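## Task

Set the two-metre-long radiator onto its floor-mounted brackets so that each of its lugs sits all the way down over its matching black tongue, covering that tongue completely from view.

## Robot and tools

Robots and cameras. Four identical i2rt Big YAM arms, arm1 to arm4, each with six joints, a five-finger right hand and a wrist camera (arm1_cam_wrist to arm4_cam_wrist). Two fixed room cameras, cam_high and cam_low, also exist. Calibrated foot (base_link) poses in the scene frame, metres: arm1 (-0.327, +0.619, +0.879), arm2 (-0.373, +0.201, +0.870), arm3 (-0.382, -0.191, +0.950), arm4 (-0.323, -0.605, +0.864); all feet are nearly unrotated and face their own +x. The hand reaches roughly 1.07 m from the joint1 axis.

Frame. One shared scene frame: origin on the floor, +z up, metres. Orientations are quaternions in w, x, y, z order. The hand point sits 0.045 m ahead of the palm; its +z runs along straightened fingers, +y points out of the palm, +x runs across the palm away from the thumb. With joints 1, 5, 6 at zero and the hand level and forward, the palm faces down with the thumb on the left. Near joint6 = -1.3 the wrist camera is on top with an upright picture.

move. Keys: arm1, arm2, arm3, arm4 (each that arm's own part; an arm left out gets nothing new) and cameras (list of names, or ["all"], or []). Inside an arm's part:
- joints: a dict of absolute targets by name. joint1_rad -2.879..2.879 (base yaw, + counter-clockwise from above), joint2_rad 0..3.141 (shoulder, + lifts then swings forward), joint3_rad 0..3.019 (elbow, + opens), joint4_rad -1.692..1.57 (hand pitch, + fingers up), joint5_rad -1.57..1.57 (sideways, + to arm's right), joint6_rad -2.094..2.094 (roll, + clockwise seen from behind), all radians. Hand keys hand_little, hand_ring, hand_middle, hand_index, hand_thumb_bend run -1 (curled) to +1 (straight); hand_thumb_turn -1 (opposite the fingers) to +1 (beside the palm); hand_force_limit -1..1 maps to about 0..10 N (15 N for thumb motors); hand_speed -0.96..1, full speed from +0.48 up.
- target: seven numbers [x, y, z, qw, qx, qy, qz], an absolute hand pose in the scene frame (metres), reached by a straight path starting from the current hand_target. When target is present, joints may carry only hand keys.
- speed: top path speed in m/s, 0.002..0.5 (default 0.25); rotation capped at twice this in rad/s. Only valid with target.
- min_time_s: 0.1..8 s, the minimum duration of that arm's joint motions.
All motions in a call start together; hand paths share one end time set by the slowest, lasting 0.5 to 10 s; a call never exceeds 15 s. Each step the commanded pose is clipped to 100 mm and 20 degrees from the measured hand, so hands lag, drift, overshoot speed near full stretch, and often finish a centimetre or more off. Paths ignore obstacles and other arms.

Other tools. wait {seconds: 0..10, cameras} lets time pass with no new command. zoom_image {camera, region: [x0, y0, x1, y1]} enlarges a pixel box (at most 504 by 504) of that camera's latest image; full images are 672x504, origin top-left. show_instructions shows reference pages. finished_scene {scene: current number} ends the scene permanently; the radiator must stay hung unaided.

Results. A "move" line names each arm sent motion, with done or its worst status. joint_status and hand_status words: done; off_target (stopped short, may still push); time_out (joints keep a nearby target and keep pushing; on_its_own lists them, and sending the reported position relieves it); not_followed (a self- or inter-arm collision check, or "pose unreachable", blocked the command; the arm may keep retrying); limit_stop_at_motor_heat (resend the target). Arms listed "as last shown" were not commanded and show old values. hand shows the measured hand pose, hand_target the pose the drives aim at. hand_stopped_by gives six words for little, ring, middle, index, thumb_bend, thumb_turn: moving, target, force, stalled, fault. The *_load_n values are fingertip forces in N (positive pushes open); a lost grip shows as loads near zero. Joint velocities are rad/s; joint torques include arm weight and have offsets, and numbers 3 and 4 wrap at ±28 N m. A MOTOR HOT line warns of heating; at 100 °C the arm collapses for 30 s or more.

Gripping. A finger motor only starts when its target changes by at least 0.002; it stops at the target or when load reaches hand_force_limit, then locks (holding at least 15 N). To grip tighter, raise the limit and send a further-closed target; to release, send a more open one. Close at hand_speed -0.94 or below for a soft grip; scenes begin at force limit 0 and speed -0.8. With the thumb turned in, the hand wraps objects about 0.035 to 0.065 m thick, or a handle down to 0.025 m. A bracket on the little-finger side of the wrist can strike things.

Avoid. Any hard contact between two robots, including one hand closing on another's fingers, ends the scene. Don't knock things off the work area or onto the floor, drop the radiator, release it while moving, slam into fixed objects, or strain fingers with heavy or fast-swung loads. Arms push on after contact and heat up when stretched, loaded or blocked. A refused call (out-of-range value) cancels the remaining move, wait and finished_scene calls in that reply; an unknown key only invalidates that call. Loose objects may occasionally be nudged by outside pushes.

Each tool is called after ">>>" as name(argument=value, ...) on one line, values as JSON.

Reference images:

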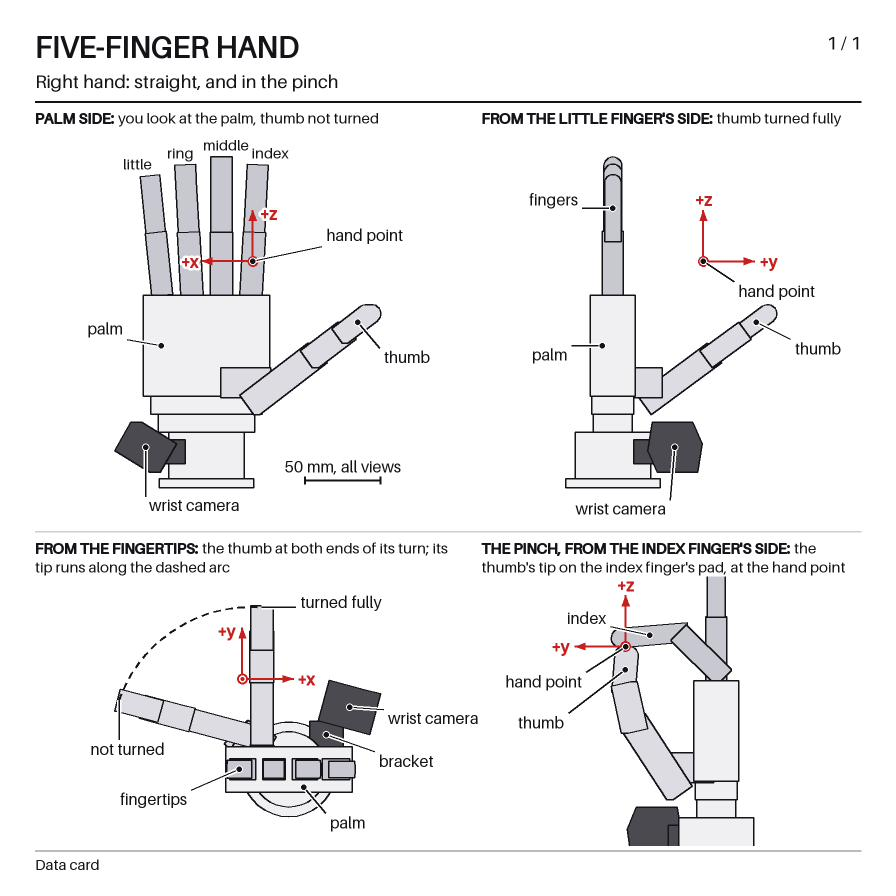

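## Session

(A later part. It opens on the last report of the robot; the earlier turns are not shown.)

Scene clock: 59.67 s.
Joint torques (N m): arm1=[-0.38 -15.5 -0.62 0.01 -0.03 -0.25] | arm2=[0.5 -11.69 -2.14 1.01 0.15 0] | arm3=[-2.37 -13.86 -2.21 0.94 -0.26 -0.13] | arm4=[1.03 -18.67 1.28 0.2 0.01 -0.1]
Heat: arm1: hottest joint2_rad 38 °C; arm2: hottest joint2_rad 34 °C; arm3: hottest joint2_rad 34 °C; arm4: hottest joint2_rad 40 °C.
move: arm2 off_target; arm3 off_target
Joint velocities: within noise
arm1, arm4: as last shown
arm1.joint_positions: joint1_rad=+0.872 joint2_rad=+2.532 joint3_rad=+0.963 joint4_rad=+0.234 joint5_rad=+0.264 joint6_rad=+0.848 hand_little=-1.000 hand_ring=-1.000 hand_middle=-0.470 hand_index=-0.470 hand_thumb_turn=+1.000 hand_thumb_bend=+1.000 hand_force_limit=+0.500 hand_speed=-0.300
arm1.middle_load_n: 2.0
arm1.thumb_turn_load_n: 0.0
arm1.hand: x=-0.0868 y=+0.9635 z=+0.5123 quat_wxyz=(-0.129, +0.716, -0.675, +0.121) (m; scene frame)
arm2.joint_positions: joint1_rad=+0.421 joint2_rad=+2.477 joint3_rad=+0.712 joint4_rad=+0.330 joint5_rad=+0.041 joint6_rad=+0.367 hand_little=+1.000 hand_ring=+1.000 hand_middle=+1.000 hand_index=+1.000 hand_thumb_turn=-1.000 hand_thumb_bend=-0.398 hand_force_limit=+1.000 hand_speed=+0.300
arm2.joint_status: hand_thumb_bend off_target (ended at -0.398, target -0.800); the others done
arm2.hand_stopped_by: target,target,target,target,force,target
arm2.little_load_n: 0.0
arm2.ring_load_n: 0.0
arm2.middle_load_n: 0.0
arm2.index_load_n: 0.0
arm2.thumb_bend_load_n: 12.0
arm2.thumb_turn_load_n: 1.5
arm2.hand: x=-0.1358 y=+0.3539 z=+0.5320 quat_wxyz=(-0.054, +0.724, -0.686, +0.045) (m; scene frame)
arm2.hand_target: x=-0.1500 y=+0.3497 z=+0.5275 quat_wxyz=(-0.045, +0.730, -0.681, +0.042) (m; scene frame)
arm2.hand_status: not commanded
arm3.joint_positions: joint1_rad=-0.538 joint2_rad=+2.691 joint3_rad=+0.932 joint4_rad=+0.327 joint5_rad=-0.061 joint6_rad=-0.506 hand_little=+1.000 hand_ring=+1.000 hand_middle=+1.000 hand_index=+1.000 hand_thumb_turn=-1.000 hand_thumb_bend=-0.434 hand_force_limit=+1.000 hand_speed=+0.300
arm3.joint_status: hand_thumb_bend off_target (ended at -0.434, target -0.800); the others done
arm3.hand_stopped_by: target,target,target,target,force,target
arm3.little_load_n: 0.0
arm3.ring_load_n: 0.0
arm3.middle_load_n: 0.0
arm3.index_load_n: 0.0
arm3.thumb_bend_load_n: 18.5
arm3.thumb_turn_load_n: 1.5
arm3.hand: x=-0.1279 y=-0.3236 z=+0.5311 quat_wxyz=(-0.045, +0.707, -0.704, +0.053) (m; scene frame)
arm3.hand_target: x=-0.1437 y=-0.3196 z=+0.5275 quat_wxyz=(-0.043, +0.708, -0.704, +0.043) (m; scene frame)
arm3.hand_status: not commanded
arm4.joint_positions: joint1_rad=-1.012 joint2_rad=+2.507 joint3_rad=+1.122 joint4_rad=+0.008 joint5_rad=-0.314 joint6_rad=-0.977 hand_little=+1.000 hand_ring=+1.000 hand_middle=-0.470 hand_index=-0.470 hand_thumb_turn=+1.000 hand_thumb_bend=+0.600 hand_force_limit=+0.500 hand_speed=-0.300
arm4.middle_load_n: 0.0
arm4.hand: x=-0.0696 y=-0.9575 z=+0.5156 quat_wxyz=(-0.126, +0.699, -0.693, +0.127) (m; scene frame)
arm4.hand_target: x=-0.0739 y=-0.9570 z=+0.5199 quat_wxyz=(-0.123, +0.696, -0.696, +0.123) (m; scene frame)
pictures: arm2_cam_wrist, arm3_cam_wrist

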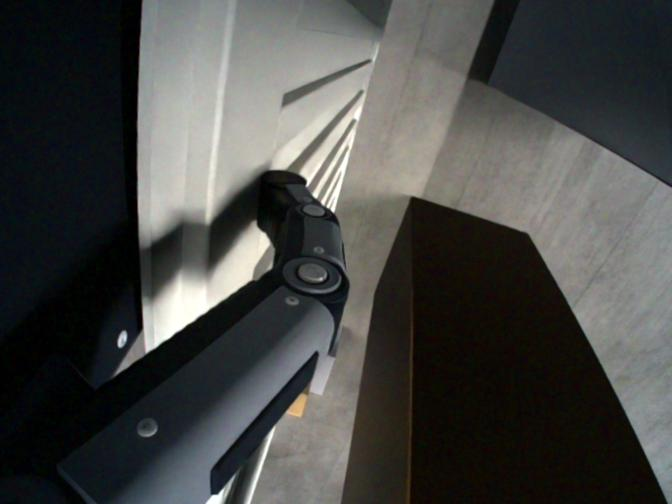

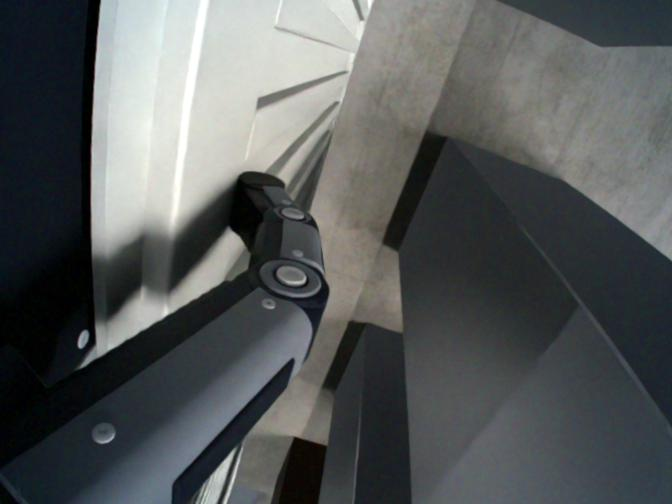

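>>> move(arm2={"joints":{"hand_speed":0.6,"hand_thumb_bend":-0.85}}, arm3={"joints":{"hand_speed":0.6,"hand_thumb_bend":-0.85}})

>>> move(arm2={"joints":{"hand_speed":-0.6,"hand_force_limit":0.5,"hand_index":0.3,"hand_middle":0.3,"hand_ring":0.3,"hand_little":0.3}}, arm3={"joints":{"hand_speed":-0.6,"hand_force_limit":0.5,"hand_index":0.3,"hand_middle":0.3,"hand_ring":0.3,"hand_little":0.3}})

Scene clock: 60.53 s.
Joint torques (N m): arm1=[-0.26 -15.44 -0.54 0.02 -0.04 -0.26] | arm2=[0.38 -11.58 -2.06 0.95 0.15 -0.1] | arm3=[-2.32 -13.86 -2.19 0.94 -0.26 -0.13] | arm4=[0.62 -18.78 1.36 0.13 0.02 -0.09]
Heat: arm1: hottest joint2_rad 38 °C; arm2: hottest joint2_rad 34 °C; arm3: hottest joint2_rad 34 °C; arm4: hottest joint2_rad 40 °C.
move: arm2 off_target; arm3 off_target
Joint velocities: within noise
arm1, arm4: as last shown
arm1.ring_load_n: 0.5
arm2.joint_positions: joint1_rad=+0.421 joint2_rad=+2.478 joint3_rad=+0.712 joint4_rad=+0.330 joint5_rad=+0.041 joint6_rad=+0.376 hand_little=+1.000 hand_ring=+1.000 hand_middle=+1.000 hand_index=+1.000 hand_thumb_turn=-1.000 hand_thumb_bend=-0.421 hand_force_limit=+1.000 hand_speed=+0.600
arm2.joint_status: hand_thumb_bend off_target (ended at -0.421, target -0.850); the others done
arm2.hand_stopped_by: target,target,target,target,force,target
arm2.little_load_n: 0.0
arm2.ring_load_n: 0.0
arm2.middle_load_n: 0.0
arm2.index_load_n: 0.0
arm2.thumb_bend_load_n: 20.5
arm2.thumb_turn_load_n: 2.0
arm2.hand: x=-0.1359 y=+0.3543 z=+0.5318 quat_wxyz=(-0.054, +0.721, -0.689, +0.044) (m; scene frame)
arm2.hand_target: x=-0.1499 y=+0.3497 z=+0.5275 quat_wxyz=(-0.045, +0.730, -0.681, +0.042) (m; scene frame)
arm2.hand_status: not commanded
arm3.joint_positions: joint1_rad=-0.538 joint2_rad=+2.691 joint3_rad=+0.932 joint4_rad=+0.327 joint5_rad=-0.061 joint6_rad=-0.506 hand_little=+1.000 hand_ring=+1.000 hand_middle=+1.000 hand_index=+1.000 hand_thumb_turn=-1.000 hand_thumb_bend=-0.434 hand_force_limit=+1.000 hand_speed=+0.600
arm3.joint_status: hand_thumb_bend off_target (ended at -0.434, target -0.850); the others done
arm3.hand_stopped_by: target,target,target,target,force,target
arm3.little_load_n: 0.0
arm3.ring_load_n: 0.0
arm3.middle_load_n: 0.0
arm3.index_load_n: 0.0
arm3.thumb_bend_load_n: 18.5
arm3.thumb_turn_load_n: 1.5
arm3.hand: x=-0.1279 y=-0.3236 z=+0.5311 quat_wxyz=(-0.045, +0.707, -0.704, +0.053) (m; scene frame)
arm3.hand_target: x=-0.1437 y=-0.3196 z=+0.5275 quat_wxyz=(-0.043, +0.708, -0.704, +0.043) (m; scene frame)
arm3.hand_status: not commanded
pictures: none

Scene clock: 61.50 s.
Joint torques (N m): arm1=[-0.15 -15.68 -0.61 0.05 -0.07 -0.24] | arm2=[0.73 -11.63 -2.13 0.66 0.06 -0.02] | arm3=[-2.26 -13.92 -2.21 0.65 0.04 0] | arm4=[1.03 -19.19 1.26 0.08 0.03 -0.04]
Heat: arm1: hottest joint2_rad 39 °C; arm2: hottest joint2_rad 34 °C; arm3: hottest joint2_rad 34 °C; arm4: hottest joint2_rad 40 °C.
move: arm2 off_target; arm3 off_target
Joint velocities: within noise
arm1, arm4: as last shown
arm1.joint_positions: joint1_rad=+0.871 joint2_rad=+2.532 joint3_rad=+0.963 joint4_rad=+0.234 joint5_rad=+0.265 joint6_rad=+0.847 hand_little=-1.000 hand_ring=-1.000 hand_middle=-0.470 hand_index=-0.470 hand_thumb_turn=+1.000 hand_thumb_bend=+1.000 hand_force_limit=+0.500 hand_speed=-0.300
arm1.ring_load_n: 0.0
arm1.hand: x=-0.0866 y=+0.9633 z=+0.5123 quat_wxyz=(-0.129, +0.717, -0.675, +0.121) (m; scene frame)
arm1.hand_target: x=-0.0859 y=+0.9620 z=+0.5198 quat_wxyz=(-0.127, +0.719, -0.673, +0.119) (m; scene frame)
arm2.joint_positions: joint1_rad=+0.421 joint2_rad=+2.479 joint3_rad=+0.711 joint4_rad=+0.337 joint5_rad=+0.042 joint6_rad=+0.370 hand_little=+0.637 hand_ring=+0.604 hand_middle=+0.712 hand_index=+0.711 hand_thumb_turn=-1.000 hand_thumb_bend=-0.420 hand_force_limit=+0.500 hand_speed=-0.600
arm2.joint_status: hand_little off_target (ended at +0.637, target +0.300); hand_ring off_target (ended at +0.604, target +0.300); hand_middle off_target (ended at +0.712, target +0.300); hand_index off_target (ended at +0.711, target +0.300); the others done
arm2.hand_stopped_by: force,force,force,force,force,target
arm2.little_load_n: 5.0
arm2.ring_load_n: 12.0
arm2.middle_load_n: 4.0
arm2.index_load_n: 5.5
arm2.thumb_bend_load_n: 24.0
arm2.thumb_turn_load_n: 4.0
arm2.hand: x=-0.1347 y=+0.3541 z=+0.5315 quat_wxyz=(-0.056, +0.723, -0.687, +0.047) (m; scene frame)
arm2.hand_target: x=-0.1498 y=+0.3497 z=+0.5275 quat_wxyz=(-0.045, +0.730, -0.681, +0.042) (m; scene frame)
arm2.hand_status: not commanded
arm3.joint_positions: joint1_rad=-0.540 joint2_rad=+2.691 joint3_rad=+0.932 joint4_rad=+0.334 joint5_rad=-0.068 joint6_rad=-0.518 hand_little=+0.677 hand_ring=+0.639 hand_middle=+0.748 hand_index=+0.728 hand_thumb_turn=-1.000 hand_thumb_bend=-0.433 hand_force_limit=+0.500 hand_speed=-0.600
arm3.joint_status: hand_little off_target (ended at +0.677, target +0.300); hand_ring off_target (ended at +0.639, target +0.300); hand_middle off_target (ended at +0.748, target +0.300); hand_index off_target (ended at +0.728, target +0.300); the others done
arm3.hand_stopped_by: force,force,force,force,force,target
arm3.little_load_n: 6.0
arm3.ring_load_n: 11.0
arm3.middle_load_n: 0.0
arm3.index_load_n: 11.0
arm3.thumb_bend_load_n: 23.5
arm3.thumb_turn_load_n: 5.0
arm3.hand: x=-0.1265 y=-0.3242 z=+0.5307 quat_wxyz=(-0.049, +0.711, -0.700, +0.056) (m; scene frame)
arm3.hand_target: x=-0.1437 y=-0.3196 z=+0.5275 quat_wxyz=(-0.043, +0.708, -0.704, +0.043) (m; scene frame)
arm3.hand_status: not commanded
arm4.hand: x=-0.0695 y=-0.9576 z=+0.5157 quat_wxyz=(-0.126, +0.699, -0.693, +0.127) (m; scene frame)
arm4.hand_target: x=-0.0740 y=-0.9569 z=+0.5198 quat_wxyz=(-0.123, +0.696, -0.696, +0.123) (m; scene frame)
pictures: none

>>> move(arm1={"target":[-0.086,0.962,0.537,-0.1268,0.7190,-0.6730,0.1187],"speed":0.03}, arm4={"target":[-0.074,-0.957,0.537,-0.1228,0.6964,-0.6964,0.1228],"speed":0.03}, cameras=["arm1_cam_wrist","arm4_cam_wrist"])

Scene clock: 62.87 s.
Joint torques (N m): arm1=[-0.09 -15.85 -0.55 0.01 -0.08 -0.25] | arm2=[0.5 -11.81 -2.03 0.65 0.09 -0.01] | arm3=[-2.2 -13.98 -2.21 0.66 0.04 0.01] | arm4=[0.38 -19.9 1.03 -0.25 0.01 -0.11]
Heat: arm1: hottest joint2_rad 39 °C; arm2: hottest joint2_rad 34 °C; arm3: hottest joint2_rad 34 °C; arm4: hottest joint2_rad 40 °C.
move: arm1 done; arm4 off_target
Joint velocities: within noise
arm1.joint_positions: joint1_rad=+0.871 joint2_rad=+2.490 joint3_rad=+0.938 joint4_rad=+0.213 joint5_rad=+0.265 joint6_rad=+0.847 hand_little=-1.000 hand_ring=-1.000 hand_middle=-0.470 hand_index=-0.470 hand_thumb_turn=+1.000 hand_thumb_bend=+1.000 hand_force_limit=+0.500 hand_speed=-0.300
arm1.joint_status: not commanded
arm1.hand_stopped_by: target,target,target,target,target,target
arm1.little_load_n: 0.0
arm1.ring_load_n: 0.0
arm1.middle_load_n: 2.0
arm1.index_load_n: 4.0
arm1.thumb_bend_load_n: 0.0
arm1.thumb_turn_load_n: 0.0
arm1.hand: x=-0.0878 y=+0.9617 z=+0.5267 quat_wxyz=(-0.127, +0.717, -0.675, +0.121) (m; scene frame)
arm1.hand_target: x=-0.0861 y=+0.9619 z=+0.5366 quat_wxyz=(-0.127, +0.719, -0.673, +0.119) (m; scene frame)
arm1.hand_status: done (0.010 m and 0.4 deg from the pose sent, 0.025 m and 0.5 deg at the start)
arm2, arm3: as last shown
arm2.joint_positions: joint1_rad=+0.421 joint2_rad=+2.479 joint3_rad=+0.711 joint4_rad=+0.337 joint5_rad=+0.042 joint6_rad=+0.369 hand_little=+0.637 hand_ring=+0.604 hand_middle=+0.712 hand_index=+0.711 hand_thumb_turn=-1.000 hand_thumb_bend=-0.420 hand_force_limit=+0.500 hand_speed=-0.600
arm2.little_load_n: 4.5
arm2.index_load_n: 6.0
arm2.thumb_bend_load_n: 24.5
arm3.middle_load_n: 0.5
arm3.index_load_n: 11.5
arm3.hand: x=-0.1265 y=-0.3243 z=+0.5307 quat_wxyz=(-0.049, +0.711, -0.699, +0.056) (m; scene frame)
arm3.hand_target: x=-0.1436 y=-0.3196 z=+0.5275 quat_wxyz=(-0.043, +0.708, -0.704, +0.043) (m; scene frame)
arm4.joint_positions: joint1_rad=-1.012 joint2_rad=+2.479 joint3_rad=+1.105 joint4_rad=-0.004 joint5_rad=-0.314 joint6_rad=-0.977 hand_little=+1.000 hand_ring=+1.000 hand_middle=-0.469 hand_index=-0.470 hand_thumb_turn=+1.000 hand_thumb_bend=+0.600 hand_force_limit=+0.500 hand_speed=-0.300
arm4.joint_status: not commanded
arm4.hand_stopped_by: target,target,target,target,target,target
arm4.little_load_n: 0.0
arm4.ring_load_n: 0.0
arm4.middle_load_n: 4.0
arm4.index_load_n: 2.0
arm4.thumb_bend_load_n: 0.0
arm4.thumb_turn_load_n: 0.0
arm4.hand: x=-0.0704 y=-0.9559 z=+0.5259 quat_wxyz=(-0.126, +0.699, -0.693, +0.126) (m; scene frame)
arm4.hand_target: x=-0.0740 y=-0.9569 z=+0.5365 quat_wxyz=(-0.123, +0.696, -0.696, +0.123) (m; scene frame)
arm4.hand_status: off_target (0.012 m and 0.7 deg from the pose sent, 0.022 m and 0.8 deg at the start)
pictures: arm1_cam_wrist, arm4_cam_wrist

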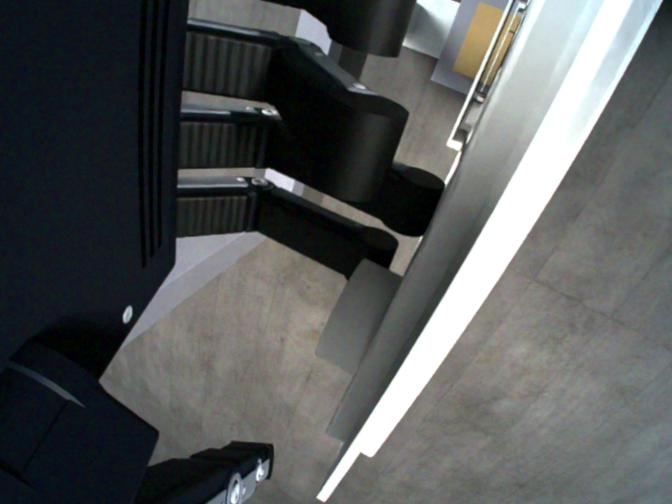

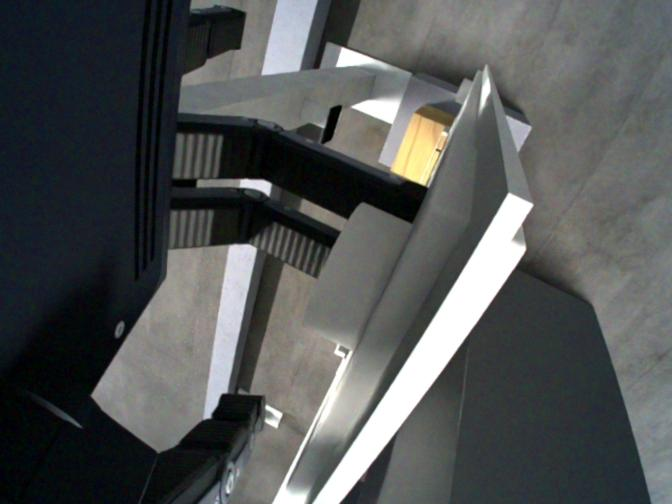

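>>> move(arm1={"target":[-0.086,0.962,0.550,-0.1268,0.7190,-0.6730,0.1187],"speed":0.03}, arm4={"target":[-0.074,-0.957,0.550,-0.1228,0.6964,-0.6964,0.1228],"speed":0.03}, cameras=["arm1_cam_wrist","arm4_cam_wrist","cam_low"])

Scene clock: 64.20 s.
Joint torques (N m): arm1=[-0.26 -18.2 -1.94 -0.24 -0.07 -0.23] | arm2=[0.5 -11.93 -2.07 0.64 0.09 -0.01] | arm3=[-2.2 -13.98 -2.18 0.65 0.04 0.02] | arm4=[0.79 -21.77 0.28 -1.06 0.02 -0.1]
Heat: arm1: hottest joint2_rad 39 °C; arm2: hottest joint2_rad 34 °C; arm3: hottest joint2_rad 34 °C; arm4: hottest joint2_rad 40 °C.
move: arm1 off_target; arm4 off_target
Joint velocities: within noise
arm1.joint_positions: joint1_rad=+0.871 joint2_rad=+2.486 joint3_rad=+0.938 joint4_rad=+0.202 joint5_rad=+0.265 joint6_rad=+0.847 hand_little=-1.000 hand_ring=-1.000 hand_middle=-0.470 hand_index=-0.469 hand_thumb_turn=+1.000 hand_thumb_bend=+1.000 hand_force_limit=+0.500 hand_speed=-0.300
arm1.joint_status: not commanded
arm1.hand_stopped_by: target,target,target,target,target,target
arm1.little_load_n: 0.0
arm1.ring_load_n: 0.0
arm1.middle_load_n: 4.0
arm1.index_load_n: 11.0
arm1.thumb_bend_load_n: 0.0
arm1.thumb_turn_load_n: 0.0
arm1.hand: x=-0.0884 y=+0.9609 z=+0.5277 quat_wxyz=(-0.124, +0.718, -0.675, +0.122) (m; scene frame)
arm1.hand_target: x=-0.0860 y=+0.9620 z=+0.5484 quat_wxyz=(-0.127, +0.719, -0.673, +0.119) (m; scene frame)
arm1.hand_status: off_target (0.022 m and 0.6 deg from the pose sent, 0.023 m and 0.4 deg at the start)
arm2, arm3: as last shown
arm2.joint_positions: joint1_rad=+0.421 joint2_rad=+2.479 joint3_rad=+0.711 joint4_rad=+0.337 joint5_rad=+0.042 joint6_rad=+0.368 hand_little=+0.637 hand_ring=+0.604 hand_middle=+0.712 hand_index=+0.711 hand_thumb_turn=-1.000 hand_thumb_bend=-0.420 hand_force_limit=+0.500 hand_speed=-0.600
arm2.middle_load_n: 4.5
arm2.index_load_n: 6.5
arm2.hand: x=-0.1348 y=+0.3540 z=+0.5315 quat_wxyz=(-0.056, +0.723, -0.687, +0.047) (m; scene frame)
arm2.hand_target: x=-0.1496 y=+0.3498 z=+0.5275 quat_wxyz=(-0.045, +0.730, -0.681, +0.042) (m; scene frame)
arm3.joint_positions: joint1_rad=-0.540 joint2_rad=+2.691 joint3_rad=+0.932 joint4_rad=+0.334 joint5_rad=-0.068 joint6_rad=-0.519 hand_little=+0.677 hand_ring=+0.639 hand_middle=+0.748 hand_index=+0.728 hand_thumb_turn=-1.000 hand_thumb_bend=-0.433 hand_force_limit=+0.500 hand_speed=-0.600
arm3.thumb_turn_load_n: 5.5
arm3.hand: x=-0.1268 y=-0.3243 z=+0.5307 quat_wxyz=(-0.048, +0.711, -0.699, +0.056) (m; scene frame)
arm3.hand_target: x=-0.1437 y=-0.3196 z=+0.5275 quat_wxyz=(-0.043, +0.708, -0.704, +0.043) (m; scene frame)
arm4.joint_positions: joint1_rad=-1.012 joint2_rad=+2.475 joint3_rad=+1.097 joint4_rad=-0.004 joint5_rad=-0.314 joint6_rad=-0.977 hand_little=+1.000 hand_ring=+1.000 hand_middle=-0.469 hand_index=-0.470 hand_thumb_turn=+1.000 hand_thumb_bend=+0.600 hand_force_limit=+0.500 hand_speed=-0.300
arm4.joint_status: not commanded
arm4.hand_stopped_by: target,target,target,target,target,target
arm4.little_load_n: 0.0
arm4.ring_load_n: 0.0
arm4.middle_load_n: 10.5
arm4.index_load_n: 4.0
arm4.thumb_bend_load_n: 0.0
arm4.thumb_turn_load_n: 0.0
arm4.hand: x=-0.0720 y=-0.9534 z=+0.5271 quat_wxyz=(-0.126, +0.699, -0.693, +0.124) (m; scene frame)
arm4.hand_target: x=-0.0739 y=-0.9569 z=+0.5486 quat_wxyz=(-0.123, +0.696, -0.696, +0.123) (m; scene frame)
arm4.hand_status: off_target (0.023 m and 0.6 deg from the pose sent, 0.024 m and 0.7 deg at the start)
pictures: arm1_cam_wrist, arm4_cam_wrist, cam_low

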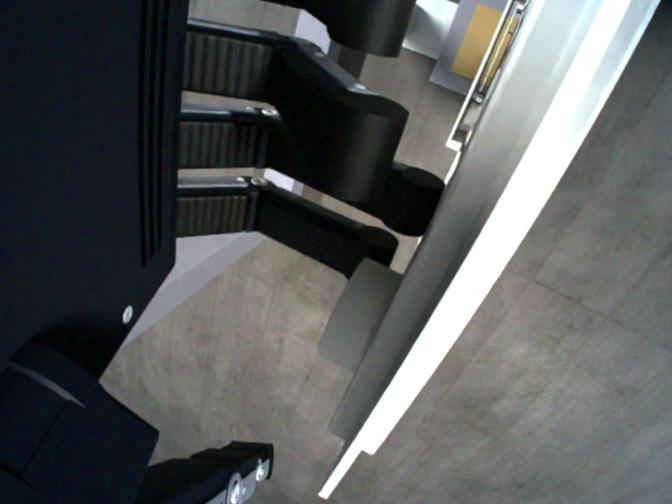

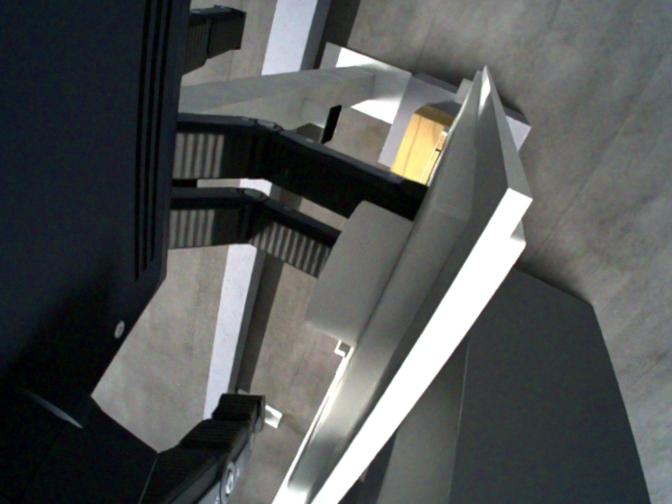

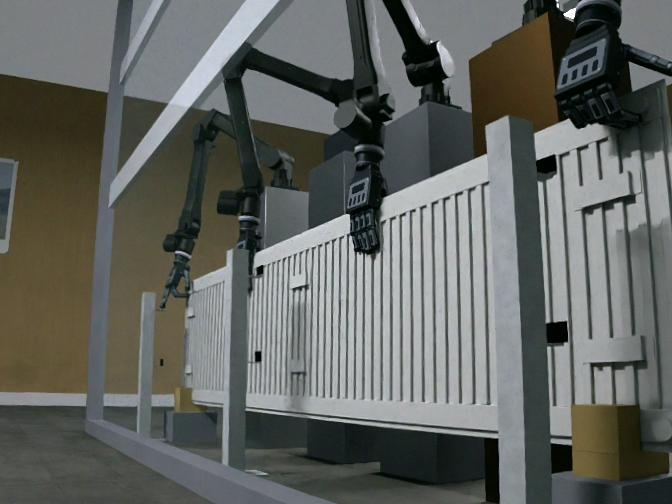

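>>> move(arm1={"target":[-0.086,0.967,0.530,-0.1268,0.7190,-0.6730,0.1187],"speed":0.04}, arm4={"target":[-0.074,-0.963,0.530,-0.1228,0.6964,-0.6964,0.1228],"speed":0.04})

>>> move(arm1={"target":[-0.086,0.967,0.560,-0.1268,0.7190,-0.6730,0.1187],"speed":0.03}, arm4={"target":[-0.074,-0.963,0.560,-0.1228,0.6964,-0.6964,0.1228],"speed":0.03})

Scene clock: 66.20 s.
Joint torques (N m): arm1=[0.21 -14.33 0.46 0.25 -0.03 -0.15] | arm2=[0.62 -11.69 -2.03 0.73 0.08 -0.01] | arm3=[-2.2 -13.92 -2.18 0.66 0.05 0.02] | arm4=[-0.09 -18.2 2.7 -0.36 0 -0.18]
Heat: arm1: hottest joint2_rad 39 °C; arm2: hottest joint2_rad 34 °C; arm3: hottest joint2_rad 34 °C; arm4: hottest joint2_rad 40 °C.
move: arm1 done; arm4 done
Joint velocities: within noise
arm1.joint_positions: joint1_rad=+0.871 joint2_rad=+2.488 joint3_rad=+0.947 joint4_rad=+0.202 joint5_rad=+0.265 joint6_rad=+0.847 hand_little=-1.000 hand_ring=-1.000 hand_middle=-0.470 hand_index=-0.469 hand_thumb_turn=+1.000 hand_thumb_bend=+1.000 hand_force_limit=+0.500 hand_speed=-0.300
arm1.joint_status: not commanded
arm1.hand_stopped_by: target,target,target,target,target,target
arm1.little_load_n: 0.0
arm1.ring_load_n: 0.0
arm1.middle_load_n: 0.0
arm1.index_load_n: 6.5
arm1.thumb_bend_load_n: 0.0
arm1.thumb_turn_load_n: 0.0
arm1.hand: x=-0.0856 y=+0.9646 z=+0.5274 quat_wxyz=(-0.127, +0.717, -0.675, +0.121) (m; scene frame)
arm1.hand_target: x=-0.0859 y=+0.9670 z=+0.5299 quat_wxyz=(-0.127, +0.719, -0.673, +0.119) (m; scene frame)
arm1.hand_status: done (0.004 m and 0.4 deg from the pose sent, 0.007 m and 0.6 deg at the start)
arm2, arm3: as last shown
arm2.little_load_n: 4.0
arm2.middle_load_n: 4.0
arm2.thumb_bend_load_n: 24.0
arm3.little_load_n: 5.5
arm3.thumb_turn_load_n: 5.0
arm3.hand_target: x=-0.1437 y=-0.3197 z=+0.5275 quat_wxyz=(-0.043, +0.708, -0.704, +0.043) (m; scene frame)
arm4.joint_positions: joint1_rad=-1.012 joint2_rad=+2.478 joint3_rad=+1.107 joint4_rad=-0.011 joint5_rad=-0.314 joint6_rad=-0.977 hand_little=+1.000 hand_ring=+1.000 hand_middle=-0.469 hand_index=-0.470 hand_thumb_turn=+1.000 hand_thumb_bend=+0.600 hand_force_limit=+0.500 hand_speed=-0.300
arm4.joint_status: not commanded
arm4.hand_stopped_by: target,target,target,target,target,target
arm4.little_load_n: 0.0
arm4.ring_load_n: 0.0
arm4.middle_load_n: 7.0
arm4.index_load_n: 1.5
arm4.thumb_bend_load_n: 0.0
arm4.thumb_turn_load_n: 0.0
arm4.hand: x=-0.0702 y=-0.9562 z=+0.5267 quat_wxyz=(-0.126, +0.699, -0.693, +0.124) (m; scene frame)
arm4.hand_target: x=-0.0741 y=-0.9628 z=+0.5300 quat_wxyz=(-0.123, +0.696, -0.696, +0.123) (m; scene frame)
arm4.hand_status: done (0.008 m and 0.6 deg from the pose sent, 0.010 m and 0.6 deg at the start)
pictures: none

Scene clock: 67.80 s.
Joint torques (N m): arm1=[0.21 -20.01 -2.24 -0.38 -0.03 -0.16] | arm2=[0.5 -11.81 -2.09 0.68 0.07 -0.02] | arm3=[-2.14 -13.98 -2.19 0.65 0.05 0.03] | arm4=[0.67 -23.53 0.24 -1.11 -0.06 -0.06]
Heat: arm1: hottest joint2_rad 39 °C; arm2: hottest joint2_rad 34 °C; arm3: hottest joint2_rad 34 °C; arm4: hottest joint2_rad 40 °C.
move: arm1 off_target; arm4 off_target
Joint velocities: within noise
arm1.joint_positions: joint1_rad=+0.871 joint2_rad=+2.482 joint3_rad=+0.942 joint4_rad=+0.181 joint5_rad=+0.265 joint6_rad=+0.848 hand_little=-1.000 hand_ring=-1.000 hand_middle=-0.470 hand_index=-0.468 hand_thumb_turn=+1.000 hand_thumb_bend=+1.000 hand_force_limit=+0.500 hand_speed=-0.300
arm1.joint_status: not commanded
arm1.hand_stopped_by: target,target,target,target,target,target
arm1.little_load_n: 0.0
arm1.ring_load_n: 0.0
arm1.middle_load_n: 5.0
arm1.index_load_n: 16.5
arm1.thumb_bend_load_n: 0.0
arm1.thumb_turn_load_n: 0.0
arm1.hand: x=-0.0894 y=+0.9594 z=+0.5283 quat_wxyz=(-0.117, +0.718, -0.675, +0.123) (m; scene frame)
arm1.hand_target: x=-0.0862 y=+0.9666 z=+0.5571 quat_wxyz=(-0.127, +0.719, -0.673, +0.119) (m; scene frame)
arm1.hand_status: off_target (0.033 m and 1.3 deg from the pose sent, 0.033 m and 0.4 deg at the start)
arm2, arm3: as last shown
arm2.joint_positions: joint1_rad=+0.421 joint2_rad=+2.479 joint3_rad=+0.711 joint4_rad=+0.337 joint5_rad=+0.042 joint6_rad=+0.368 hand_little=+0.637 hand_ring=+0.604 hand_middle=+0.712 hand_index=+0.712 hand_thumb_turn=-1.000 hand_thumb_bend=-0.420 hand_force_limit=+0.500 hand_speed=-0.600
arm2.little_load_n: 4.5
arm2.ring_load_n: 12.5
arm2.middle_load_n: 5.0
arm2.thumb_bend_load_n: 24.5
arm2.hand: x=-0.1350 y=+0.3539 z=+0.5315 quat_wxyz=(-0.056, +0.724, -0.686, +0.047) (m; scene frame)
arm2.hand_target: x=-0.1498 y=+0.3497 z=+0.5275 quat_wxyz=(-0.045, +0.730, -0.681, +0.042) (m; scene frame)
arm3.joint_positions: joint1_rad=-0.540 joint2_rad=+2.691 joint3_rad=+0.932 joint4_rad=+0.334 joint5_rad=-0.068 joint6_rad=-0.520 hand_little=+0.677 hand_ring=+0.639 hand_middle=+0.748 hand_index=+0.728 hand_thumb_turn=-1.000 hand_thumb_bend=-0.433 hand_force_limit=+0.500 hand_speed=-0.600
arm3.little_load_n: 6.0
arm3.index_load_n: 12.0
arm3.thumb_turn_load_n: 5.5
arm3.hand_target: x=-0.1437 y=-0.3196 z=+0.5275 quat_wxyz=(-0.043, +0.708, -0.704, +0.043) (m; scene frame)
arm4.joint_positions: joint1_rad=-1.012 joint2_rad=+2.473 joint3_rad=+1.102 joint4_rad=-0.022 joint5_rad=-0.314 joint6_rad=-0.986 hand_little=+1.000 hand_ring=+1.000 hand_middle=-0.468 hand_index=-0.469 hand_thumb_turn=+1.000 hand_thumb_bend=+0.600 hand_force_limit=+0.500 hand_speed=-0.300
arm4.joint_status: not commanded
arm4.hand_stopped_by: target,target,target,target,target,target
arm4.little_load_n: 0.0
arm4.ring_load_n: 0.0
arm4.middle_load_n: 14.5
arm4.index_load_n: 4.5
arm4.thumb_bend_load_n: 0.0
arm4.thumb_turn_load_n: 0.0
arm4.hand: x=-0.0728 y=-0.9531 z=+0.5282 quat_wxyz=(-0.127, +0.702, -0.691, +0.119) (m; scene frame)
arm4.hand_target: x=-0.0740 y=-0.9625 z=+0.5575 quat_wxyz=(-0.123, +0.696, -0.696, +0.123) (m; scene frame)
arm4.hand_status: off_target (0.033 m and 1.1 deg from the pose sent, 0.034 m and 0.6 deg at the start)
pictures: none

>>> move(arm1={"target":[-0.086,0.974,0.522,-0.1268,0.7190,-0.6730,0.1187],"speed":0.04}, arm4={"target":[-0.074,-0.970,0.522,-0.1228,0.6964,-0.6964,0.1228],"speed":0.04})

>>> move(arm1={"target":[-0.086,0.974,0.550,-0.1268,0.7190,-0.6730,0.1187],"speed":0.03}, arm4={"target":[-0.074,-0.970,0.550,-0.1228,0.6964,-0.6964,0.1228],"speed":0.03}, cameras=["arm1_cam_wrist","arm4_cam_wrist"])

Scene clock: 70.50 s.
Joint torques (N m): arm1=[1.26 -13.1 1.25 0.73 0.11 -0.05] | arm2=[0.5 -11.75 -2.03 0.59 0.07 0.01] | arm3=[-2.2 -13.98 -2.18 0.65 0.07 0.03] | arm4=[-0.79 -16.56 3.96 0.2 -0.01 -0.14]
Heat: arm1: hottest joint2_rad 39 °C; arm2: hottest joint2_rad 34 °C; arm3: hottest joint2_rad 34 °C; arm4: hottest joint2_rad 40 °C.
move: arm1 done; arm4 off_target
Joint velocities: within noise
arm1.joint_positions: joint1_rad=+0.871 joint2_rad=+2.495 joint3_rad=+0.966 joint4_rad=+0.181 joint5_rad=+0.264 joint6_rad=+0.849 hand_little=-1.000 hand_ring=-1.000 hand_middle=-0.470 hand_index=-0.470 hand_thumb_turn=+1.000 hand_thumb_bend=+1.000 hand_force_limit=+0.500 hand_speed=-0.300
arm1.joint_status: not commanded
arm1.hand_stopped_by: target,target,target,target,target,target
arm1.little_load_n: 0.0
arm1.ring_load_n: 0.5
arm1.middle_load_n: 0.0
arm1.index_load_n: 0.0
arm1.thumb_bend_load_n: 0.0
arm1.thumb_turn_load_n: 0.0
arm1.hand: x=-0.0838 y=+0.9676 z=+0.5248 quat_wxyz=(-0.123, +0.717, -0.675, +0.121) (m; scene frame)
arm1.hand_target: x=-0.0859 y=+0.9740 z=+0.5222 quat_wxyz=(-0.127, +0.719, -0.673, +0.119) (m; scene frame)
arm1.hand_status: done (0.007 m and 0.6 deg from the pose sent, 0.016 m and 1.2 deg at the start)
arm2, arm3: as last shown
arm2.little_load_n: 4.0
arm2.ring_load_n: 12.0
arm2.middle_load_n: 4.0
arm2.index_load_n: 5.5
arm2.thumb_bend_load_n: 24.0
arm2.hand: x=-0.1349 y=+0.3539 z=+0.5315 quat_wxyz=(-0.056, +0.723, -0.686, +0.047) (m; scene frame)
arm3.little_load_n: 5.5
arm3.middle_load_n: 0.0
arm3.index_load_n: 11.0
arm3.thumb_turn_load_n: 5.0
arm3.hand: x=-0.1268 y=-0.3243 z=+0.5307 quat_wxyz=(-0.049, +0.711, -0.699, +0.056) (m; scene frame)
arm4.joint_positions: joint1_rad=-1.012 joint2_rad=+2.483 joint3_rad=+1.122 joint4_rad=-0.032 joint5_rad=-0.315 joint6_rad=-0.987 hand_little=+1.000 hand_ring=+1.000 hand_middle=-0.469 hand_index=-0.470 hand_thumb_turn=+1.000 hand_thumb_bend=+0.600 hand_force_limit=+0.500 hand_speed=-0.300
arm4.joint_status: not commanded
arm4.hand_stopped_by: target,target,target,target,target,target
arm4.little_load_n: 0.0
arm4.ring_load_n: 0.0
arm4.middle_load_n: 2.5
arm4.index_load_n: -1.0
arm4.thumb_bend_load_n: 0.0
arm4.thumb_turn_load_n: 0.0
arm4.hand: x=-0.0696 y=-0.9579 z=+0.5257 quat_wxyz=(-0.128, +0.702, -0.691, +0.120) (m; scene frame)
arm4.hand_target: x=-0.0741 y=-0.9697 z=+0.5222 quat_wxyz=(-0.123, +0.696, -0.696, +0.123) (m; scene frame)
arm4.hand_status: off_target (0.013 m and 1.1 deg from the pose sent, 0.018 m and 1.1 deg at the start)
pictures: none

Scene clock: 71.93 s.
Joint torques (N m): arm1=[1.2 -18.2 -1.03 -0.13 0.1 -0.11] | arm2=[0.62 -11.63 -1.98 0.64 0.09 -0.01] | arm3=[-2.2 -13.92 -2.18 0.65 0.07 0.02] | arm4=[-0.56 -22.42 0.98 -0.68 0.01 -0.16]
Heat: arm1: hottest joint2_rad 39 °C; arm2: hottest joint2_rad 34 °C; arm3: hottest joint2_rad 34 °C; arm4: hottest joint2_rad 40 °C.
move: arm1 off_target; arm4 off_target
Joint velocities: within noise
arm1.joint_positions: joint1_rad=+0.871 joint2_rad=+2.485 joint3_rad=+0.954 joint4_rad=+0.169 joint5_rad=+0.264 joint6_rad=+0.852 hand_little=-1.000 hand_ring=-1.000 hand_middle=-0.470 hand_index=-0.469 hand_thumb_turn=+1.000 hand_thumb_bend=+1.000 hand_force_limit=+0.500 hand_speed=-0.300
arm1.joint_status: not commanded
arm1.hand_stopped_by: target,target,target,target,target,target
arm1.little_load_n: 0.0
arm1.ring_load_n: 0.0
arm1.middle_load_n: 2.5
arm1.index_load_n: 10.0
arm1.thumb_bend_load_n: 0.0
arm1.thumb_turn_load_n: 0.0
arm1.hand: x=-0.0874 y=+0.9629 z=+0.5275 quat_wxyz=(-0.116, +0.717, -0.676, +0.122) (m; scene frame)
arm1.hand_target: x=-0.0860 y=+0.9738 z=+0.5486 quat_wxyz=(-0.127, +0.719, -0.673, +0.119) (m; scene frame)
arm1.hand_status: off_target (0.025 m and 1.4 deg from the pose sent, 0.026 m and 0.6 deg at the start)
arm2, arm3: as last shown
arm2.index_load_n: 6.5
arm2.thumb_bend_load_n: 24.5
arm3.index_load_n: 11.5
arm3.thumb_turn_load_n: 5.5
arm4.joint_positions: joint1_rad=-1.012 joint2_rad=+2.479 joint3_rad=+1.122 joint4_rad=-0.045 joint5_rad=-0.316 joint6_rad=-0.987 hand_little=+1.000 hand_ring=+1.000 hand_middle=-0.469 hand_index=-0.470 hand_thumb_turn=+1.000 hand_thumb_bend=+0.600 hand_force_limit=+0.500 hand_speed=-0.300
arm4.joint_status: not commanded
arm4.hand_stopped_by: target,target,target,target,target,target
arm4.little_load_n: 0.0
arm4.ring_load_n: 0.0
arm4.middle_load_n: 8.5
arm4.index_load_n: 3.0
arm4.thumb_bend_load_n: 0.0
arm4.thumb_turn_load_n: 0.0
arm4.hand: x=-0.0707 y=-0.9563 z=+0.5274 quat_wxyz=(-0.129, +0.701, -0.692, +0.115) (m; scene frame)
arm4.hand_target: x=-0.0739 y=-0.9697 z=+0.5487 quat_wxyz=(-0.123, +0.696, -0.696, +0.123) (m; scene frame)
arm4.hand_status: off_target (0.027 m and 1.4 deg from the pose sent, 0.027 m and 1.1 deg at the start)
pictures: arm1_cam_wrist, arm4_cam_wrist

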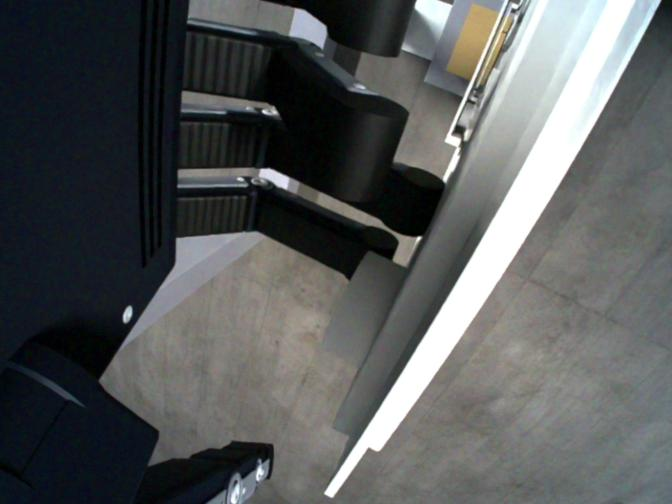

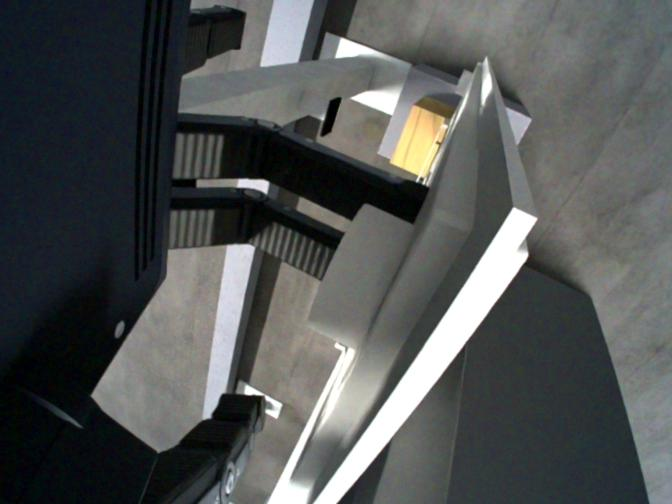

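>>> move(arm1={"target":[-0.070,0.982,0.505,-0.1268,0.7190,-0.6730,0.1187],"speed":0.06}, arm4={"target":[-0.058,-0.978,0.505,-0.1228,0.6964,-0.6964,0.1228],"speed":0.06})

>>> move(arm1={"target":[-0.086,0.972,0.515,-0.1268,0.7190,-0.6730,0.1187],"speed":0.06}, arm4={"target":[-0.074,-0.968,0.515,-0.1228,0.6964,-0.6964,0.1228],"speed":0.06})

>>> move(arm1={"target":[-0.086,0.972,0.550,-0.1268,0.7190,-0.6730,0.1187],"speed":0.03}, arm4={"target":[-0.074,-0.968,0.550,-0.1228,0.6964,-0.6964,0.1228],"speed":0.03}, cameras=["arm1_cam_wrist","arm4_cam_wrist"])

Scene clock: 74.80 s.
Joint torques (N m): arm1=[-0.38 -14.27 1.37 0.66 0.11 -0.24] | arm2=[0.56 -11.81 -1.99 0.65 0.08 -0.01] | arm3=[-2.2 -13.98 -2.17 0.66 0.07 0.02] | arm4=[1.08 -16.79 5.39 0.88 0.09 -0.18]
Heat: arm1: hottest joint2_rad 39 °C; arm2: hottest joint2_rad 34 °C; arm3: hottest joint2_rad 34 °C; arm4: hottest joint2_rad 40 °C.
move: arm1 done; arm4 off_target
Joint velocities: within noise
arm1.joint_positions: joint1_rad=+0.871 joint2_rad=+2.549 joint3_rad=+1.035 joint4_rad=+0.168 joint5_rad=+0.259 joint6_rad=+0.845 hand_little=-1.000 hand_ring=-1.000 hand_middle=-0.470 hand_index=-0.470 hand_thumb_turn=+1.000 hand_thumb_bend=+1.000 hand_force_limit=+0.500 hand_speed=-0.300
arm1.joint_status: not commanded
arm1.hand_stopped_by: target,target,target,target,target,target
arm1.little_load_n: 0.0
arm1.ring_load_n: 0.0
arm1.middle_load_n: 0.0
arm1.index_load_n: 0.5
arm1.thumb_bend_load_n: 0.0
arm1.thumb_turn_load_n: 0.0
arm1.hand: x=-0.0759 y=+0.9797 z=+0.5060 quat_wxyz=(-0.123, +0.719, -0.674, +0.119) (m; scene frame)
arm1.hand_target: x=-0.0700 y=+0.9820 z=+0.5051 quat_wxyz=(-0.127, +0.719, -0.673, +0.119) (m; scene frame)
arm1.hand_status: done (0.006 m and 0.5 deg from the pose sent, 0.034 m and 1.4 deg at the start)
arm2, arm3: as last shown
arm2.joint_positions: joint1_rad=+0.421 joint2_rad=+2.479 joint3_rad=+0.711 joint4_rad=+0.338 joint5_rad=+0.042 joint6_rad=+0.368 hand_little=+0.637 hand_ring=+0.604 hand_middle=+0.712 hand_index=+0.712 hand_thumb_turn=-1.000 hand_thumb_bend=-0.420 hand_force_limit=+0.500 hand_speed=-0.600
arm2.little_load_n: 4.5
arm2.ring_load_n: 11.5
arm2.middle_load_n: 3.5
arm2.index_load_n: 4.5
arm2.thumb_bend_load_n: 24.0
arm2.hand: x=-0.1347 y=+0.3540 z=+0.5315 quat_wxyz=(-0.057, +0.723, -0.686, +0.047) (m; scene frame)
arm2.hand_target: x=-0.1497 y=+0.3497 z=+0.5275 quat_wxyz=(-0.045, +0.730, -0.681, +0.042) (m; scene frame)
arm3.little_load_n: 6.0
arm3.middle_load_n: 0.5
arm3.index_load_n: 10.5
arm4.joint_positions: joint1_rad=-1.012 joint2_rad=+2.530 joint3_rad=+1.172 joint4_rad=-0.059 joint5_rad=-0.315 joint6_rad=-0.965 hand_little=+1.000 hand_ring=+1.000 hand_middle=-0.470 hand_index=-0.470 hand_thumb_turn=+1.000 hand_thumb_bend=+0.600 hand_force_limit=+0.500 hand_speed=-0.300
arm4.joint_status: not commanded
arm4.hand_stopped_by: target,target,target,target,target,target
arm4.little_load_n: 0.0
arm4.ring_load_n: 0.0
arm4.middle_load_n: -2.0
arm4.index_load_n: 0.0
arm4.thumb_bend_load_n: 0.0
arm4.thumb_turn_load_n: 0.0
arm4.hand: x=-0.0680 y=-0.9589 z=+0.5104 quat_wxyz=(-0.131, +0.693, -0.701, +0.106) (m; scene frame)
arm4.hand_target: x=-0.0582 y=-0.9776 z=+0.5060 quat_wxyz=(-0.123, +0.696, -0.696, +0.123) (m; scene frame)
arm4.hand_status: off_target (0.022 m and 2.2 deg from the pose sent, 0.034 m and 1.4 deg at the start)
pictures: none

Scene clock: 75.83 s.
Joint torques (N m): arm1=[1.03 -15.5 -0.57 0.7 0.1 -0.06] | arm2=[0.32 -11.75 -2 0.65 0.07 0] | arm3=[-2.2 -13.98 -2.19 0.65 0.07 0.02] | arm4=[-0.21 -19.43 1.44 0.68 0.01 -0.32]
Heat: arm1: hottest joint2_rad 39 °C; arm2: hottest joint2_rad 34 °C; arm3: hottest joint2_rad 34 °C; arm4: hottest joint2_rad 40 °C.
move: arm1 done; arm4 off_target
Joint velocities: within noise
arm1.joint_positions: joint1_rad=+0.871 joint2_rad=+2.545 joint3_rad=+0.994 joint4_rad=+0.197 joint5_rad=+0.263 joint6_rad=+0.847 hand_little=-1.000 hand_ring=-1.000 hand_middle=-0.470 hand_index=-0.470 hand_thumb_turn=+1.000 hand_thumb_bend=+1.000 hand_force_limit=+0.500 hand_speed=-0.300
arm1.joint_status: not commanded
arm1.hand_stopped_by: target,target,target,target,target,target
arm1.little_load_n: 0.0
arm1.ring_load_n: 0.0
arm1.middle_load_n: 2.0
arm1.index_load_n: 0.0
arm1.thumb_bend_load_n: 0.0
arm1.thumb_turn_load_n: 0.0
arm1.hand: x=-0.0849 y=+0.9661 z=+0.5067 quat_wxyz=(-0.119, +0.718, -0.675, +0.121) (m; scene frame)
arm1.hand_target: x=-0.0859 y=+0.9720 z=+0.5148 quat_wxyz=(-0.127, +0.719, -0.673, +0.119) (m; scene frame)
arm1.hand_status: done (0.010 m and 0.9 deg from the pose sent, 0.016 m and 0.5 deg at the start)
arm2.joint_positions: joint1_rad=+0.421 joint2_rad=+2.479 joint3_rad=+0.711 joint4_rad=+0.338 joint5_rad=+0.042 joint6_rad=+0.368 hand_little=+0.637 hand_ring=+0.604 hand_middle=+0.712 hand_index=+0.712 hand_thumb_turn=-1.000 hand_thumb_bend=-0.420 hand_force_limit=+0.500 hand_speed=-0.600
arm2.joint_status: not commanded
arm2.hand_stopped_by: force,force,force,force,force,target
arm2.little_load_n: 3.5
arm2.ring_load_n: 11.5
arm2.middle_load_n: 3.5
arm2.index_load_n: 5.5
arm2.thumb_bend_load_n: 24.5
arm2.thumb_turn_load_n: 4.0
arm2.hand: x=-0.1347 y=+0.3540 z=+0.5315 quat_wxyz=(-0.057, +0.723, -0.686, +0.047) (m; scene frame)
arm2.hand_target: x=-0.1497 y=+0.3497 z=+0.5275 quat_wxyz=(-0.045, +0.730, -0.681, +0.042) (m; scene frame)
arm2.hand_status: not commanded
arm3.joint_positions: joint1_rad=-0.540 joint2_rad=+2.691 joint3_rad=+0.932 joint4_rad=+0.334 joint5_rad=-0.068 joint6_rad=-0.520 hand_little=+0.677 hand_ring=+0.639 hand_middle=+0.748 hand_index=+0.728 hand_thumb_turn=-1.000 hand_thumb_bend=-0.433 hand_force_limit=+0.500 hand_speed=-0.600
arm3.joint_status: not commanded
arm3.hand_stopped_by: force,force,force,force,force,target
arm3.little_load_n: 5.5
arm3.ring_load_n: 11.0
arm3.middle_load_n: 0.0
arm3.index_load_n: 11.0
arm3.thumb_bend_load_n: 23.5
arm3.thumb_turn_load_n: 5.5
arm3.hand: x=-0.1268 y=-0.3243 z=+0.5307 quat_wxyz=(-0.049, +0.711, -0.699, +0.056) (m; scene frame)
arm3.hand_target: x=-0.1437 y=-0.3196 z=+0.5275 quat_wxyz=(-0.043, +0.708, -0.704, +0.043) (m; scene frame)
arm3.hand_status: not commanded
arm4.joint_positions: joint1_rad=-1.012 joint2_rad=+2.527 joint3_rad=+1.156 joint4_rad=-0.032 joint5_rad=-0.315 joint6_rad=-0.967 hand_little=+1.000 hand_ring=+1.000 hand_middle=-0.470 hand_index=-0.470 hand_thumb_turn=+1.000 hand_thumb_bend=+0.600 hand_force_limit=+0.500 hand_speed=-0.300
arm4.joint_status: not commanded
arm4.hand_stopped_by: target,target,target,target,target,target
arm4.little_load_n: 0.5
arm4.ring_load_n: 0.0
arm4.middle_load_n: 0.5
arm4.index_load_n: 0.5
arm4.thumb_bend_load_n: 0.0
arm4.thumb_turn_load_n: 0.0
arm4.hand: x=-0.0691 y=-0.9575 z=+0.5100 quat_wxyz=(-0.130, +0.694, -0.699, +0.113) (m; scene frame)
arm4.hand_target: x=-0.0740 y=-0.9678 z=+0.5149 quat_wxyz=(-0.123, +0.696, -0.696, +0.123) (m; scene frame)
arm4.hand_status: off_target (0.013 m and 1.4 deg from the pose sent, 0.012 m and 2.2 deg at the start)
pictures: none

Scene clock: 77.50 s.
Joint torques (N m): arm1=[1.03 -18.32 -1.14 -0.16 0.08 -0.1] | arm2=[0.56 -11.58 -2.11 0.65 0.1 -0.04] | arm3=[-2.2 -13.98 -2.18 0.66 0.07 0.02] | arm4=[-0.85 -22.24 0.81 -0.62 0.03 -0.19]
Heat: arm1: hottest joint2_rad 39 °C; arm2: hottest joint2_rad 34 °C; arm3: hottest joint2_rad 34 °C; arm4: hottest joint2_rad 40 °C.
move: arm1 off_target; arm4 off_target
Joint velocities: within noise
arm1.joint_positions: joint1_rad=+0.871 joint2_rad=+2.485 joint3_rad=+0.952 joint4_rad=+0.175 joint5_rad=+0.264 joint6_rad=+0.850 hand_little=-1.000 hand_ring=-1.000 hand_middle=-0.470 hand_index=-0.469 hand_thumb_turn=+1.000 hand_thumb_bend=+1.000 hand_force_limit=+0.500 hand_speed=-0.300
arm1.joint_status: not commanded
arm1.hand_stopped_by: target,target,target,target,target,target
arm1.little_load_n: 0.0
arm1.ring_load_n: 0.0
arm1.middle_load_n: 3.0
arm1.index_load_n: 10.0
arm1.thumb_bend_load_n: 0.0
arm1.thumb_turn_load_n: 0.0
arm1.hand: x=-0.0875 y=+0.9626 z=+0.5276 quat_wxyz=(-0.117, +0.718, -0.675, +0.122) (m; scene frame)
arm1.hand_target: x=-0.0860 y=+0.9719 z=+0.5486 quat_wxyz=(-0.127, +0.719, -0.673, +0.119) (m; scene frame)
arm1.hand_status: off_target (0.024 m and 1.2 deg from the pose sent, 0.044 m and 0.9 deg at the start)
arm2, arm3: as last shown
arm2.joint_positions: joint1_rad=+0.422 joint2_rad=+2.479 joint3_rad=+0.711 joint4_rad=+0.338 joint5_rad=+0.042 joint6_rad=+0.368 hand_little=+0.637 hand_ring=+0.604 hand_middle=+0.712 hand_index=+0.712 hand_thumb_turn=-1.000 hand_thumb_bend=-0.420 hand_force_limit=+0.500 hand_speed=-0.600
arm2.index_load_n: 6.0
arm2.thumb_bend_load_n: 24.0
arm2.hand: x=-0.1348 y=+0.3541 z=+0.5315 quat_wxyz=(-0.057, +0.724, -0.686, +0.047) (m; scene frame)
arm2.hand_target: x=-0.1497 y=+0.3499 z=+0.5275 quat_wxyz=(-0.045, +0.730, -0.680, +0.042) (m; scene frame)
arm3.index_load_n: 11.5
arm4.joint_positions: joint1_rad=-1.013 joint2_rad=+2.479 joint3_rad=+1.120 joint4_rad=-0.040 joint5_rad=-0.315 joint6_rad=-0.981 hand_little=+1.000 hand_ring=+1.000 hand_middle=-0.469 hand_index=-0.469 hand_thumb_turn=+1.000 hand_thumb_bend=+0.600 hand_force_limit=+0.500 hand_speed=-0.300
arm4.joint_status: not commanded
arm4.hand_stopped_by: target,target,target,target,target,target
arm4.little_load_n: 0.0
arm4.ring_load_n: 0.0
arm4.middle_load_n: 8.5
arm4.index_load_n: 4.0
arm4.thumb_bend_load_n: 0.0
arm4.thumb_turn_load_n: 0.0
arm4.hand: x=-0.0709 y=-0.9561 z=+0.5272 quat_wxyz=(-0.128, +0.699, -0.694, +0.116) (m; scene frame)
arm4.hand_target: x=-0.0740 y=-0.9675 z=+0.5486 quat_wxyz=(-0.123, +0.696, -0.696, +0.123) (m; scene frame)
arm4.hand_status: off_target (0.026 m and 1.1 deg from the pose sent, 0.042 m and 1.4 deg at the start)
pictures: arm1_cam_wrist, arm4_cam_wrist

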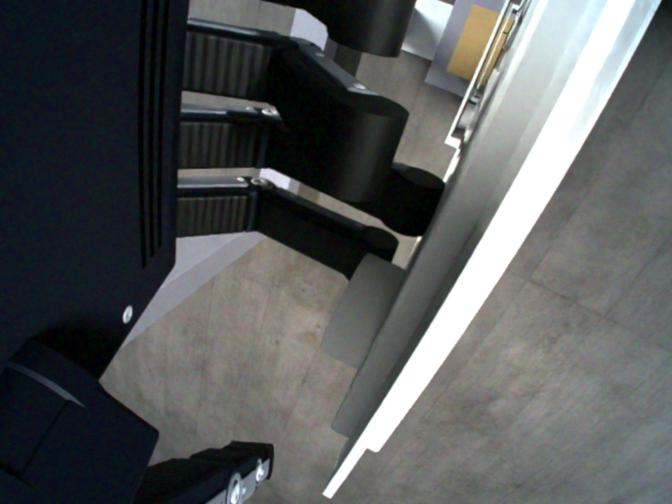

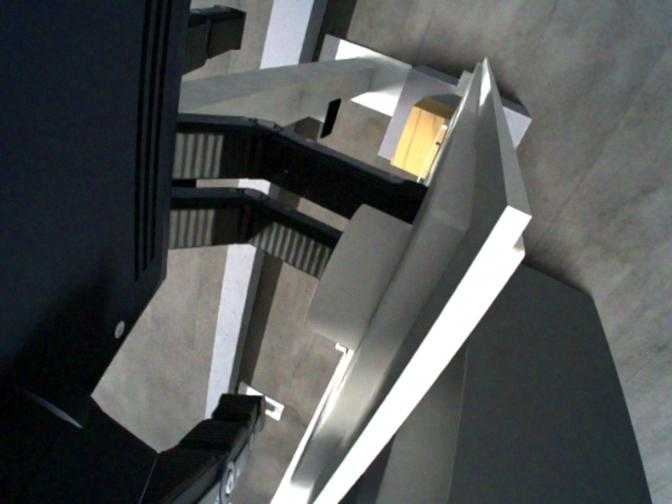

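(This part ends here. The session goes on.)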